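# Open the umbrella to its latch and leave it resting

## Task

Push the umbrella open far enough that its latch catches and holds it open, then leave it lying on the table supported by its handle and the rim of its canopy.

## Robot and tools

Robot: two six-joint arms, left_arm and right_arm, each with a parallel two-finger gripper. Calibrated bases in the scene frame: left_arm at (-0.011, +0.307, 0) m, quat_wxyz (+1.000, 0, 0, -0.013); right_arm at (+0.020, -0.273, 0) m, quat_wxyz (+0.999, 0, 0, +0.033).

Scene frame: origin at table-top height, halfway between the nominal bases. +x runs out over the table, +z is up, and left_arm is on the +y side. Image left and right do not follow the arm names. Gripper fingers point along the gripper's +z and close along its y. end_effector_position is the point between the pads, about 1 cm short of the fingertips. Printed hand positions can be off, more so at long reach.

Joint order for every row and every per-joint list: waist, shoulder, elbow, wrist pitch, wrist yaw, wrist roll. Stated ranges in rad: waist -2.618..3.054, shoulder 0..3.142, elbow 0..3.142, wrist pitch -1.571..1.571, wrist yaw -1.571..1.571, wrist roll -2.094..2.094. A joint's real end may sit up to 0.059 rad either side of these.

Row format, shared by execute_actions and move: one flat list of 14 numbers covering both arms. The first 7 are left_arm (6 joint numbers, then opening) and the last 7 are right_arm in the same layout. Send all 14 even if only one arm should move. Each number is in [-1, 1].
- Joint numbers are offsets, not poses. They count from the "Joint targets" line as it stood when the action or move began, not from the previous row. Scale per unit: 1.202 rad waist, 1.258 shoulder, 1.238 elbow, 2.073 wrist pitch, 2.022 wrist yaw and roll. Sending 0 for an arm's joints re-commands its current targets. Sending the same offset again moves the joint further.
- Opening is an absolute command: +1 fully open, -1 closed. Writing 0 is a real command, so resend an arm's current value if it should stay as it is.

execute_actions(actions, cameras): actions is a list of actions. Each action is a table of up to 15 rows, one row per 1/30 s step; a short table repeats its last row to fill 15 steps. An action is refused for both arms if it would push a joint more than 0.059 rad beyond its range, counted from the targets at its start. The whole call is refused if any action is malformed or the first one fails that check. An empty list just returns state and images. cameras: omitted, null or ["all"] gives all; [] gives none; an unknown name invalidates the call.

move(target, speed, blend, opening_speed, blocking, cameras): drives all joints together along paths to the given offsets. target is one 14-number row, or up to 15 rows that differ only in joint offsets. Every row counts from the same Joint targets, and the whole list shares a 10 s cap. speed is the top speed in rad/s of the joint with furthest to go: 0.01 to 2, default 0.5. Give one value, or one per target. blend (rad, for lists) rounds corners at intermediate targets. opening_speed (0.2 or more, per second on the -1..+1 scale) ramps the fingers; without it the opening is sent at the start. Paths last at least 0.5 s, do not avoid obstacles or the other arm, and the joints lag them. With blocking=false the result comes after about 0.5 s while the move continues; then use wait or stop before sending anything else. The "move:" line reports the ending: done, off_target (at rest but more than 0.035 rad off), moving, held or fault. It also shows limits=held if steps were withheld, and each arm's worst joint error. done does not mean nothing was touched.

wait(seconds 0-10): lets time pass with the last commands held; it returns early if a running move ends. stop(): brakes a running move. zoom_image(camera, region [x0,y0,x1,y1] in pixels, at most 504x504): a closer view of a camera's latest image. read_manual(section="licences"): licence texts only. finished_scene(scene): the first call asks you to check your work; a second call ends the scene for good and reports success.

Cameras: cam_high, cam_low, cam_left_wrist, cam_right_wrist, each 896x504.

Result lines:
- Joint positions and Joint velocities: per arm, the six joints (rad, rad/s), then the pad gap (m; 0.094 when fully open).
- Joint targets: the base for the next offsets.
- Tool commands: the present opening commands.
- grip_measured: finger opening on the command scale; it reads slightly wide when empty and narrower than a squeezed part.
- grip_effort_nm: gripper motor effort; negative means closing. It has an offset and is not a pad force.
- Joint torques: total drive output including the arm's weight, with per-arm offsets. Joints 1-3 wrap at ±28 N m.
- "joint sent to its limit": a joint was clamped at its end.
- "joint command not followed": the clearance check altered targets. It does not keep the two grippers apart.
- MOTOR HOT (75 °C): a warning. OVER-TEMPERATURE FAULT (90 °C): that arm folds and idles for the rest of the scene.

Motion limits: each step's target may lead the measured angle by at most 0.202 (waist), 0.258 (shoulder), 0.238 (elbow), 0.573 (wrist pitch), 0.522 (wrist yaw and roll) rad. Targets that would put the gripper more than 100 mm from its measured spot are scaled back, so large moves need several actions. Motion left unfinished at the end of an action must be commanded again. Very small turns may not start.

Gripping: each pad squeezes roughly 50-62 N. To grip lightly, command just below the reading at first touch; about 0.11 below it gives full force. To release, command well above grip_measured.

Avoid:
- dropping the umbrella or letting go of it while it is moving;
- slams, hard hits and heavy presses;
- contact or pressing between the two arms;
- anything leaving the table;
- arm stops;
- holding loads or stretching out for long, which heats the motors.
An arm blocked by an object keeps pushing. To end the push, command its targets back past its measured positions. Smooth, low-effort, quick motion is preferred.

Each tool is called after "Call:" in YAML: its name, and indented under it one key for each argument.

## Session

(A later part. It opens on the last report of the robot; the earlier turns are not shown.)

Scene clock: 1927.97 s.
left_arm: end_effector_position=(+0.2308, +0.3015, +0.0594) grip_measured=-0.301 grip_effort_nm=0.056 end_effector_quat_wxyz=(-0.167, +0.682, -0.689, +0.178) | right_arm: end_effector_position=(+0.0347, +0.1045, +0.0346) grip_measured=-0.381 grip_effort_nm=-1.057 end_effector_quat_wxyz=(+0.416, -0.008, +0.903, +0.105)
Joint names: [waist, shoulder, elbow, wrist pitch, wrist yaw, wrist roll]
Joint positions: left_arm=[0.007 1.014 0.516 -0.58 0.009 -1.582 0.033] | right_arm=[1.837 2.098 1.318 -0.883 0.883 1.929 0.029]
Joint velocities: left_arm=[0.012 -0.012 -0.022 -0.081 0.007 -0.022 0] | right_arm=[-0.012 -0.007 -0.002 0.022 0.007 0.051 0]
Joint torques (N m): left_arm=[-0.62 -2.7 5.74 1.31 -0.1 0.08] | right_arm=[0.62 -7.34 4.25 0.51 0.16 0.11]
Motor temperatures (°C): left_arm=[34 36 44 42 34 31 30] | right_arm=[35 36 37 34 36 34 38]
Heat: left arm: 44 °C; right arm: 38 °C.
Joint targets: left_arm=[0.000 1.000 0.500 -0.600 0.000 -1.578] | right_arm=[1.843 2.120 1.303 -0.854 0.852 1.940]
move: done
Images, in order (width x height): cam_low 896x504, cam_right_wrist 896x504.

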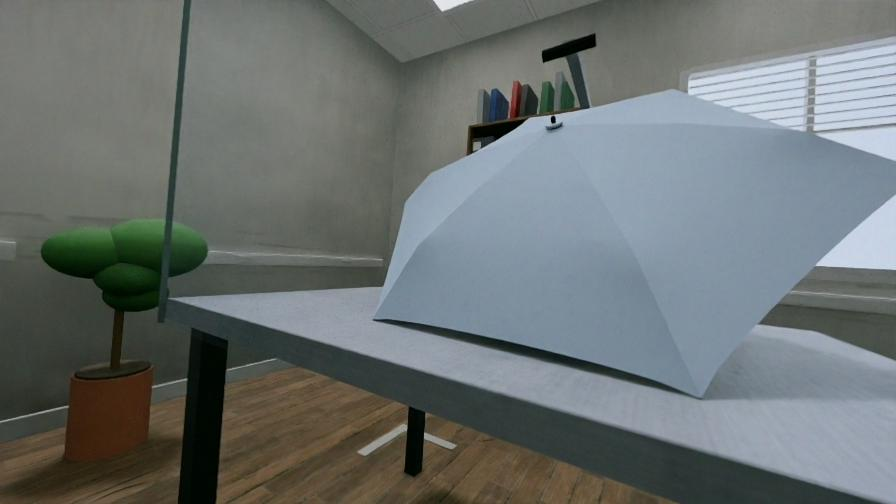

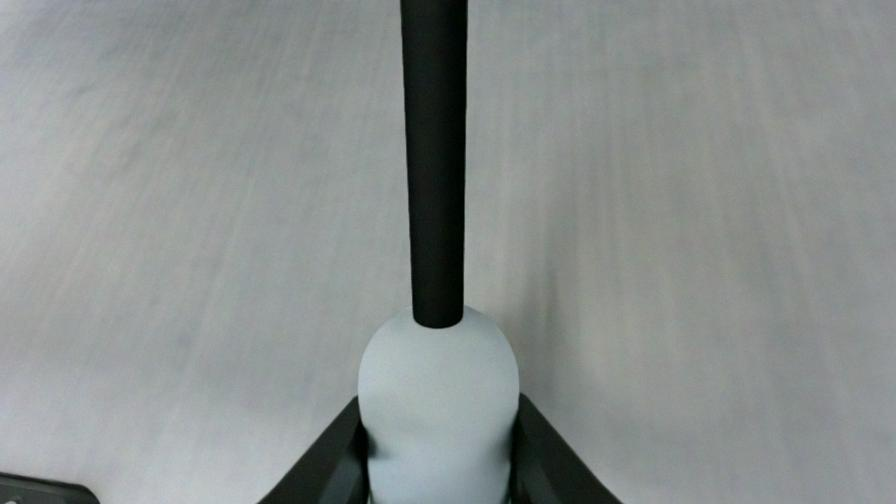

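Call:
move:
  target: [0, 0, 0, 0, 0, 0, -0.3, 0, 0.0039, -0.0073, 0.0075, -0.0026, -0.0010, -0.6]
  speed: 0.05
  cameras: ["cam_right_wrist"]

Call:
move:
  target: [0, 0, 0, 0, 0, 0, -0.3, 0, 0.0020, -0.0037, 0.0038, -0.0013, -0.0005, -0.6]
  speed: 0.05
  cameras: ["cam_right_wrist"]

Scene clock: 1931.33 s.
left_arm: end_effector_position=(+0.2308, +0.3015, +0.0594) grip_measured=-0.301 grip_effort_nm=0.051 end_effector_quat_wxyz=(-0.167, +0.682, -0.689, +0.178) | right_arm: end_effector_position=(+0.0343, +0.1042, +0.0306) grip_measured=-0.381 grip_effort_nm=-1.062 end_effector_quat_wxyz=(+0.414, -0.009, +0.904, +0.106)
Joint names: [waist, shoulder, elbow, wrist pitch, wrist yaw, wrist roll]
Joint positions: left_arm=[0.007 1.014 0.516 -0.58 0.009 -1.582 0.033] | right_arm=[1.837 2.103 1.31 -0.866 0.879 1.925 0.029]
Joint velocities: left_arm=[0.007 -0.012 -0.002 0.007 -0.051 -0.081 0] | right_arm=[0.007 0.002 -0.002 -0.081 0.066 0.007 -0.001]
Joint torques (N m): left_arm=[-0.62 -2.7 5.75 1.31 -0.11 0.08] | right_arm=[0.62 -7.25 4.21 0.5 0.15 0.14]
Motor temperatures (°C): left_arm=[34 36 44 42 33 31 30] | right_arm=[35 37 37 34 36 34 38]
Heat: left arm: 44 °C; right arm: 38 °C.
Joint targets: left_arm=[0.000 1.000 0.500 -0.600 0.000 -1.578] | right_arm=[1.843 2.124 1.294 -0.838 0.847 1.938]
move: done
Images, in order (width x height): cam_right_wrist 896x504.

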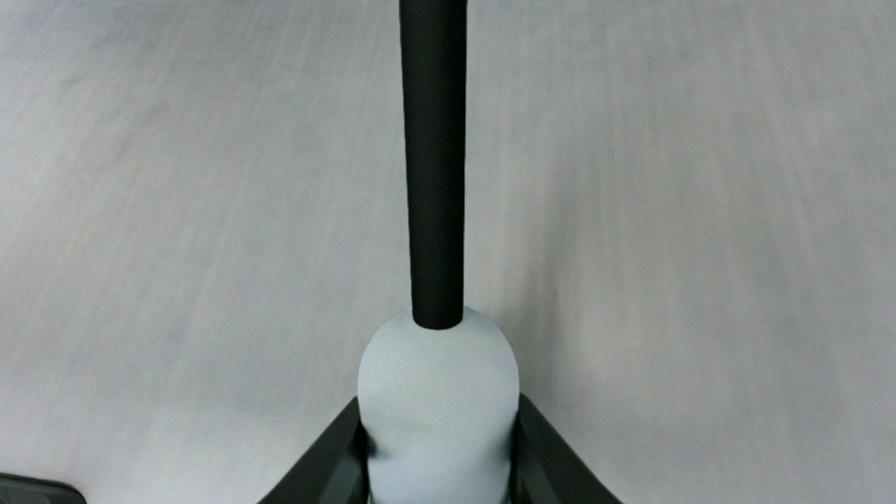

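Scene clock: 1932.03 s.
left_arm: end_effector_position=(+0.2308, +0.3015, +0.0594) grip_measured=-0.301 grip_effort_nm=0.056 end_effector_quat_wxyz=(-0.167, +0.682, -0.689, +0.178) | right_arm: end_effector_position=(+0.0337, +0.1047, +0.0300) grip_measured=-0.381 grip_effort_nm=-1.062 end_effector_quat_wxyz=(+0.412, -0.009, +0.905, +0.106)
Joint names: [waist, shoulder, elbow, wrist pitch, wrist yaw, wrist roll]
Joint positions: left_arm=[0.007 1.014 0.516 -0.58 0.009 -1.582 0.033] | right_arm=[1.837 2.103 1.31 -0.862 0.875 1.923 0.029]
Joint velocities: left_arm=[0.002 -0.002 0.007 -0.066 -0.007 -0.022 0] | right_arm=[0.002 0.012 -0.007 -0.051 -0.022 -0.037 -0.001]
Joint torques (N m): left_arm=[-0.64 -2.7 5.72 1.3 -0.09 0.08] | right_arm=[0.65 -7.1 3.84 0.54 0.16 0.16]
Motor temperatures (°C): left_arm=[34 36 44 42 33 31 30] | right_arm=[35 37 37 34 36 34 38]
Heat: left arm: 44 °C; right arm: 38 °C.
Joint targets: left_arm=[0.000 1.000 0.500 -0.600 0.000 -1.578] | right_arm=[1.843 2.127 1.290 -0.830 0.844 1.937]
move: done
Images, in order (width x height): cam_right_wrist 896x504.

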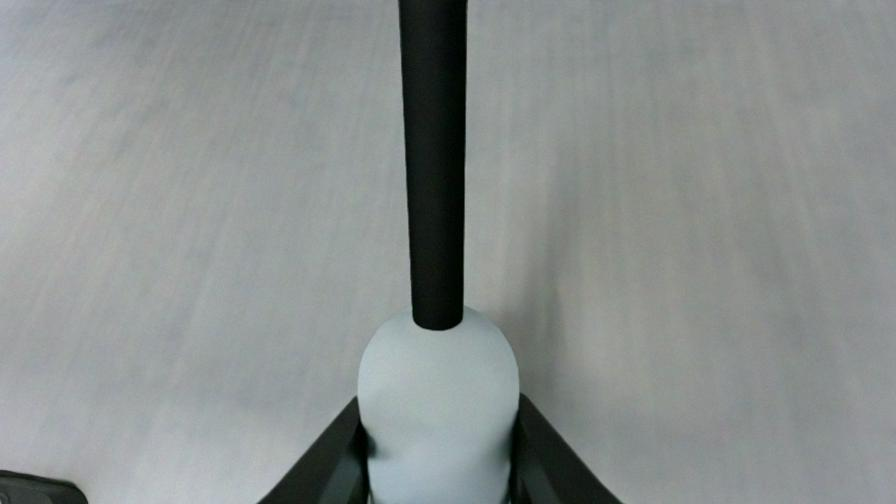

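Call:
move:
  target: [0, 0, 0, 0, 0, 0, -0.3, 0, 0.0020, -0.0045, 0.0038, -0.0013, -0.0005, -0.6]
  speed: 0.05
  cameras: ["cam_low", "cam_right_wrist"]

Scene clock: 1934.10 s.
left_arm: end_effector_position=(+0.2308, +0.3015, +0.0594) grip_measured=-0.301 grip_effort_nm=0.046 end_effector_quat_wxyz=(-0.167, +0.682, -0.689, +0.178) | right_arm: end_effector_position=(+0.0340, +0.1035, +0.0283) grip_measured=-0.381 grip_effort_nm=-1.057 end_effector_quat_wxyz=(+0.412, -0.009, +0.905, +0.105)
Joint names: [waist, shoulder, elbow, wrist pitch, wrist yaw, wrist roll]
Joint positions: left_arm=[0.007 1.014 0.516 -0.58 0.009 -1.582 0.033] | right_arm=[1.837 2.103 1.302 -0.856 0.875 1.923 0.029]
Joint velocities: left_arm=[-0.012 -0.002 -0.022 -0.037 -0.051 0.007 0.002] | right_arm=[-0.007 0.007 -0.012 0.051 0.007 0.022 0.001]
Joint torques (N m): left_arm=[-0.64 -2.7 5.72 1.3 -0.1 0.08] | right_arm=[0.65 -6.94 4 0.55 0.13 0.15]
Motor temperatures (°C): left_arm=[34 36 44 42 33 31 30] | right_arm=[35 37 37 34 35 34 38]
Heat: left arm: 44 °C; right arm: 38 °C.
Joint targets: left_arm=[0.000 1.000 0.500 -0.600 0.000 -1.578] | right_arm=[1.843 2.129 1.284 -0.822 0.841 1.936]
move: done
Images, in order (width x height): cam_low 896x504, cam_right_wrist 896x504.

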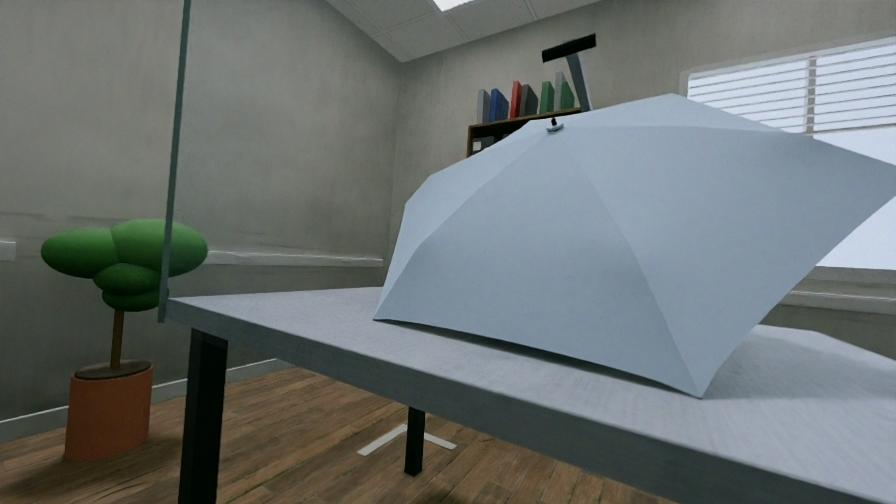

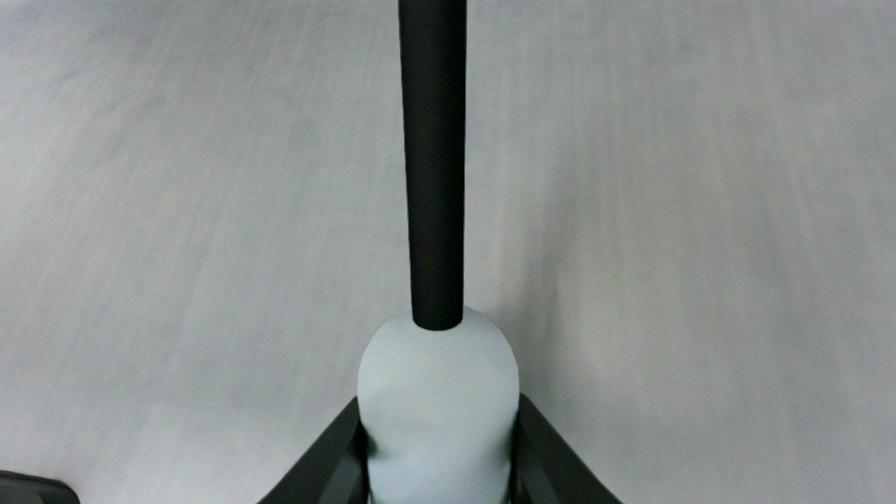

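Call:
move:
  target: [0, 0, 0, 0, 0, 0, -0.3, 0, 0.0024, -0.0045, 0.0038, -0.0013, -0.0005, -0.6]
  speed: 0.05
  cameras: ["cam_right_wrist"]

Scene clock: 1936.87 s.
left_arm: end_effector_position=(+0.2308, +0.3015, +0.0594) grip_measured=-0.301 grip_effort_nm=0.061 end_effector_quat_wxyz=(-0.167, +0.682, -0.689, +0.178) | right_arm: end_effector_position=(+0.0339, +0.1033, +0.0278) grip_measured=-0.381 grip_effort_nm=-1.067 end_effector_quat_wxyz=(+0.412, -0.010, +0.905, +0.106)
Joint names: [waist, shoulder, elbow, wrist pitch, wrist yaw, wrist roll]
Joint positions: left_arm=[0.007 1.014 0.516 -0.58 0.009 -1.582 0.033] | right_arm=[1.838 2.103 1.299 -0.852 0.877 1.922 0.029]
Joint velocities: left_arm=[0.002 0.007 -0.002 -0.051 -0.066 -0.007 0] | right_arm=[-0.022 -0.017 0.022 0.051 0.022 -0.007 0.001]
Joint torques (N m): left_arm=[-0.66 -2.73 5.74 1.3 -0.1 0.08] | right_arm=[0.51 -6.68 3.75 0.58 0.09 0.14]
Motor temperatures (°C): left_arm=[34 35 44 42 33 31 30] | right_arm=[35 37 37 34 35 34 38]
Heat: left arm: 44 °C; right arm: 38 °C.
Joint targets: left_arm=[0.000 1.000 0.500 -0.600 0.000 -1.578] | right_arm=[1.843 2.133 1.278 -0.814 0.839 1.935]
move: off_target (right_arm); right_arm: the wrist yaw is farthest, 0.039 rad from its target
Images, in order (width x height): cam_right_wrist 896x504.

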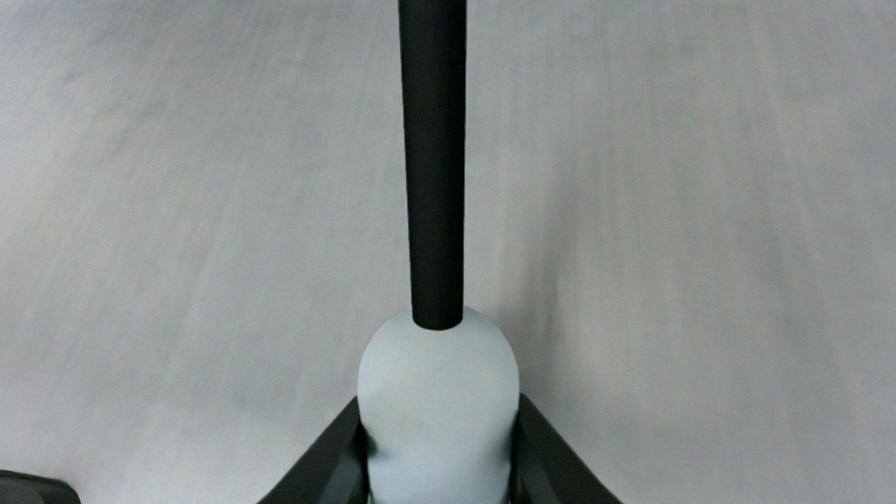

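Call:
move:
  target: [0, 0, 0, 0, 0, 0, -0.3, 0, 0, 0, 0, 0, 0, 0.2]
  speed: 0.1
  opening_speed: 0.5
  cameras: ["cam_high", "cam_low", "cam_right_wrist"]

Scene clock: 1953.97 s.
left_arm: end_effector_position=(+0.2308, +0.3015, +0.0594) grip_measured=-0.301 grip_effort_nm=0.061 end_effector_quat_wxyz=(-0.167, +0.682, -0.689, +0.178) | right_arm: end_effector_position=(+0.0278, +0.1058, +0.0201) grip_measured=+0.198 grip_effort_nm=0.081 end_effector_quat_wxyz=(+0.391, -0.003, +0.914, +0.110)
Joint names: [waist, shoulder, elbow, wrist pitch, wrist yaw, wrist roll]
Joint positions: left_arm=[0.007 1.014 0.516 -0.58 0.009 -1.582 0.033] | right_arm=[1.838 2.108 1.299 -0.824 0.834 1.925 0.056]
Joint velocities: left_arm=[-0.012 -0.002 -0.017 0.051 0.022 -0.022 -0.001] | right_arm=[0.012 0.002 0.007 -0.037 -0.007 0.066 0]
Joint torques (N m): left_arm=[-0.62 -2.7 5.75 1.3 -0.1 0.09] | right_arm=[0.51 -7.08 3.84 0.35 0.52 0.11]
Motor temperatures (°C): left_arm=[34 35 44 41 33 31 30] | right_arm=[35 37 37 34 35 34 38]
Heat: left arm: 44 °C; right arm: 38 °C.
Joint targets: left_arm=[0.000 1.000 0.500 -0.600 0.000 -1.578] | right_arm=[1.843 2.133 1.278 -0.814 0.839 1.935]
move: done
Images, in order (width x height): cam_high 896x504, cam_low 896x504, cam_right_wrist 896x504.

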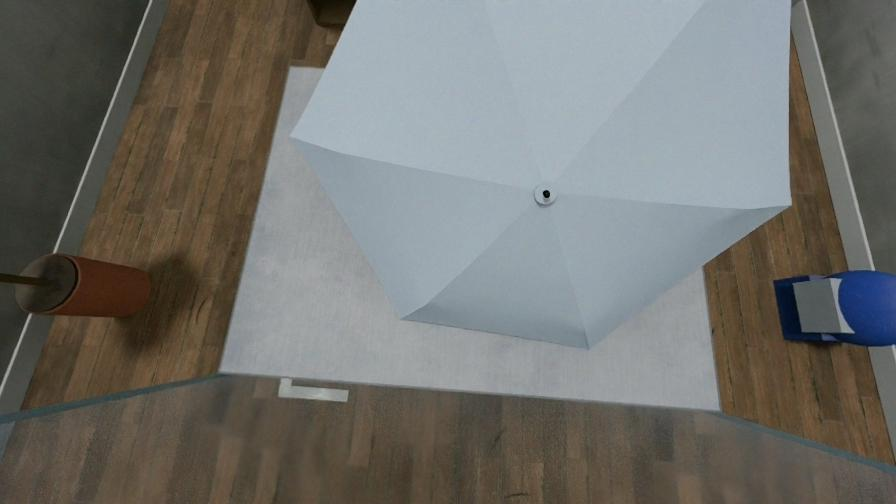

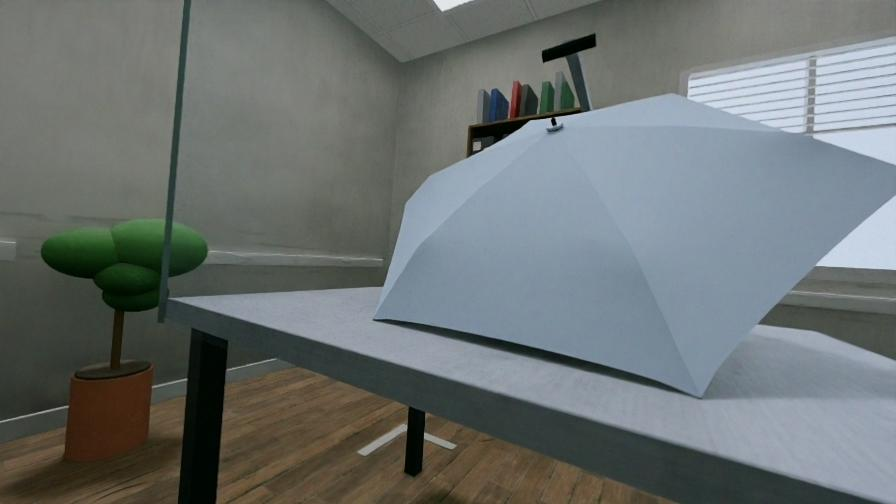

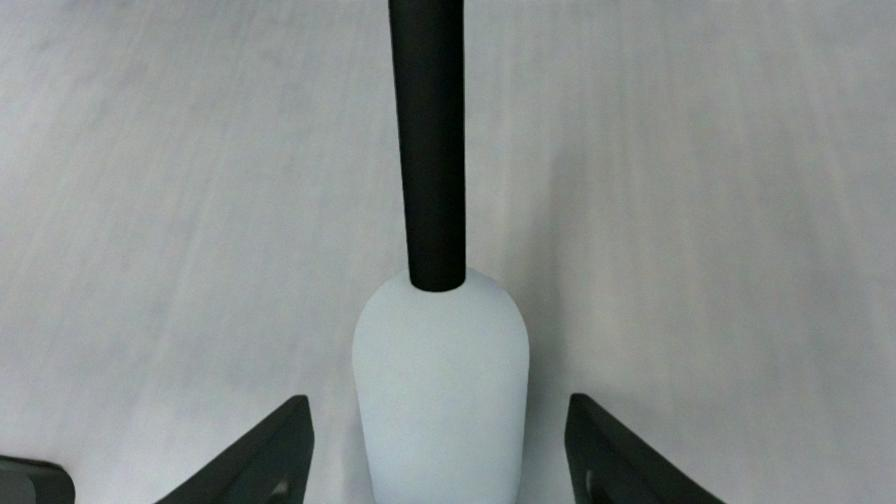

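Call:
move:
  target: [0, 0, 0, 0, 0, 0, -0.3, 0.1065, -0.0262, 0.1486, -0.1717, 0.0104, 0.0618, 0.2]
  speed: 0.3

Scene clock: 1959.80 s.
left_arm: end_effector_position=(+0.2308, +0.3015, +0.0594) grip_measured=-0.301 grip_effort_nm=0.056 end_effector_quat_wxyz=(-0.167, +0.682, -0.689, +0.178) | right_arm: end_effector_position=(-0.0135, +0.0874, +0.0559) grip_measured=+0.198 grip_effort_nm=0.085 end_effector_quat_wxyz=(+0.409, -0.043, +0.908, +0.082)
Joint names: [waist, shoulder, elbow, wrist pitch, wrist yaw, wrist roll]
Joint positions: left_arm=[0.007 1.014 0.516 -0.58 0.009 -1.582 0.033] | right_arm=[1.968 2.108 1.436 -1.146 0.834 2.049 0.056]
Joint velocities: left_arm=[-0.012 0.002 -0.012 0.081 -0.081 -0.022 0] | right_arm=[-0.002 -0.012 0.007 -0.007 -0.022 -0.007 -0.001]
Joint torques (N m): left_arm=[-0.65 -2.7 5.75 1.3 -0.1 0.09] | right_arm=[0.29 -9.57 7.92 -0.26 0.75 0.11]
Motor temperatures (°C): left_arm=[34 35 44 41 33 31 30] | right_arm=[35 37 37 34 35 34 37]
Heat: left arm: 44 °C; right arm: 37 °C.
Joint targets: left_arm=[0.000 1.000 0.500 -0.600 0.000 -1.578] | right_arm=[1.971 2.100 1.462 -1.170 0.860 2.060]
move: done

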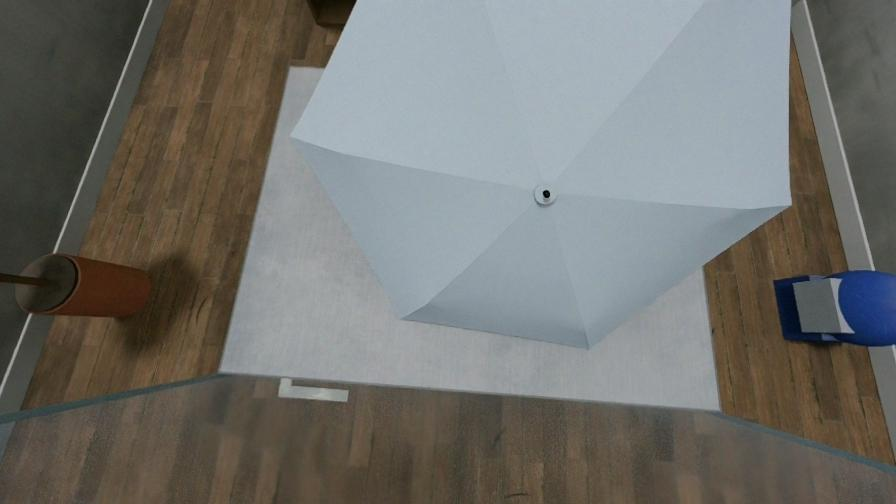

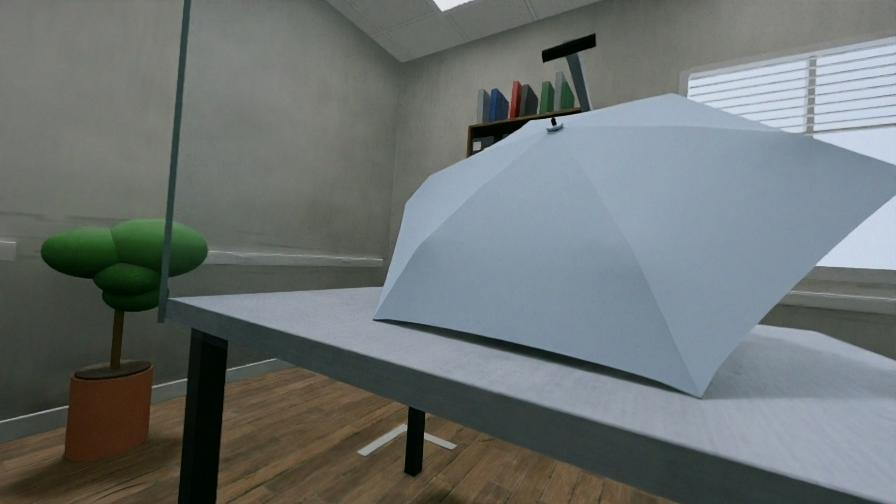

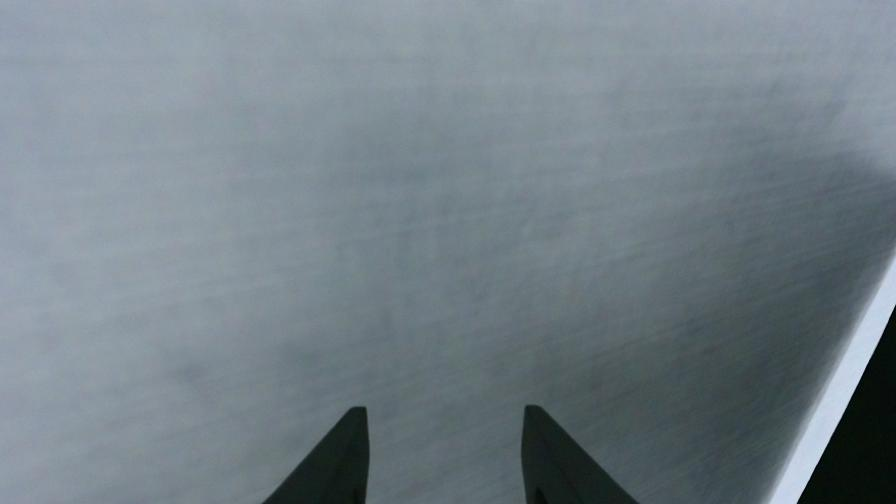

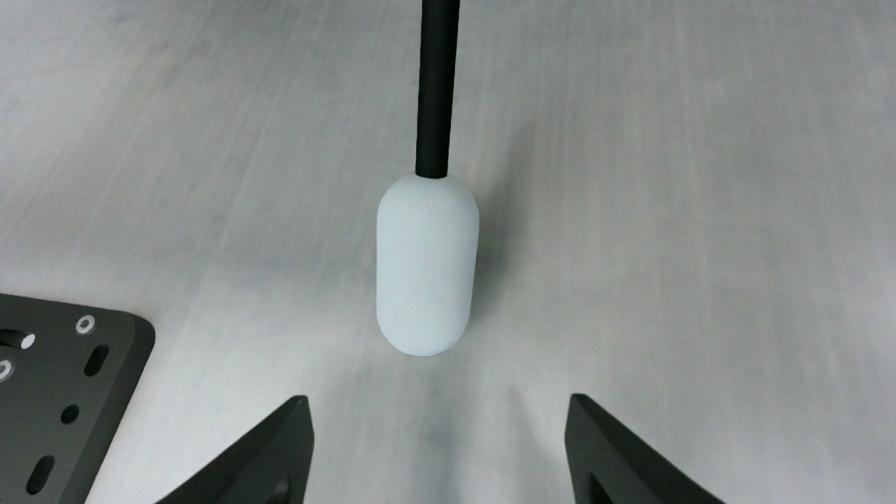

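Call:
zoom_image:
  camera: "cam_right_wrist"
  region: [300, 100, 600, 400]

Scaled by 1.680 from the camera's 896x504 image, which has a finer 1280x720 frame.

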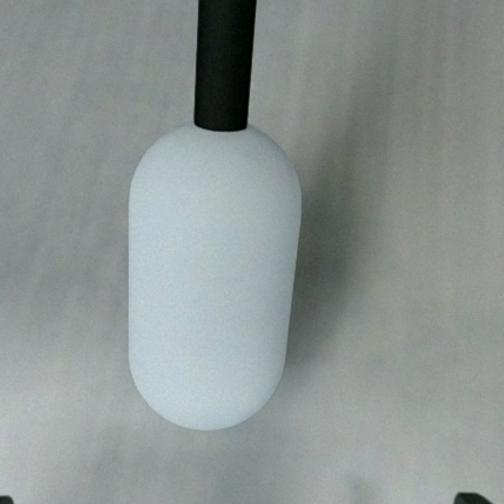

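Call:
finished_scene:
  scene: 1

This call ended nothing. Check each condition of the task against the scene as it is now, look again where you are not sure, and mend what is not met. Then call finished_scene again.

Call:
finished_scene:
  scene: 1

The scene is finished: the task was done.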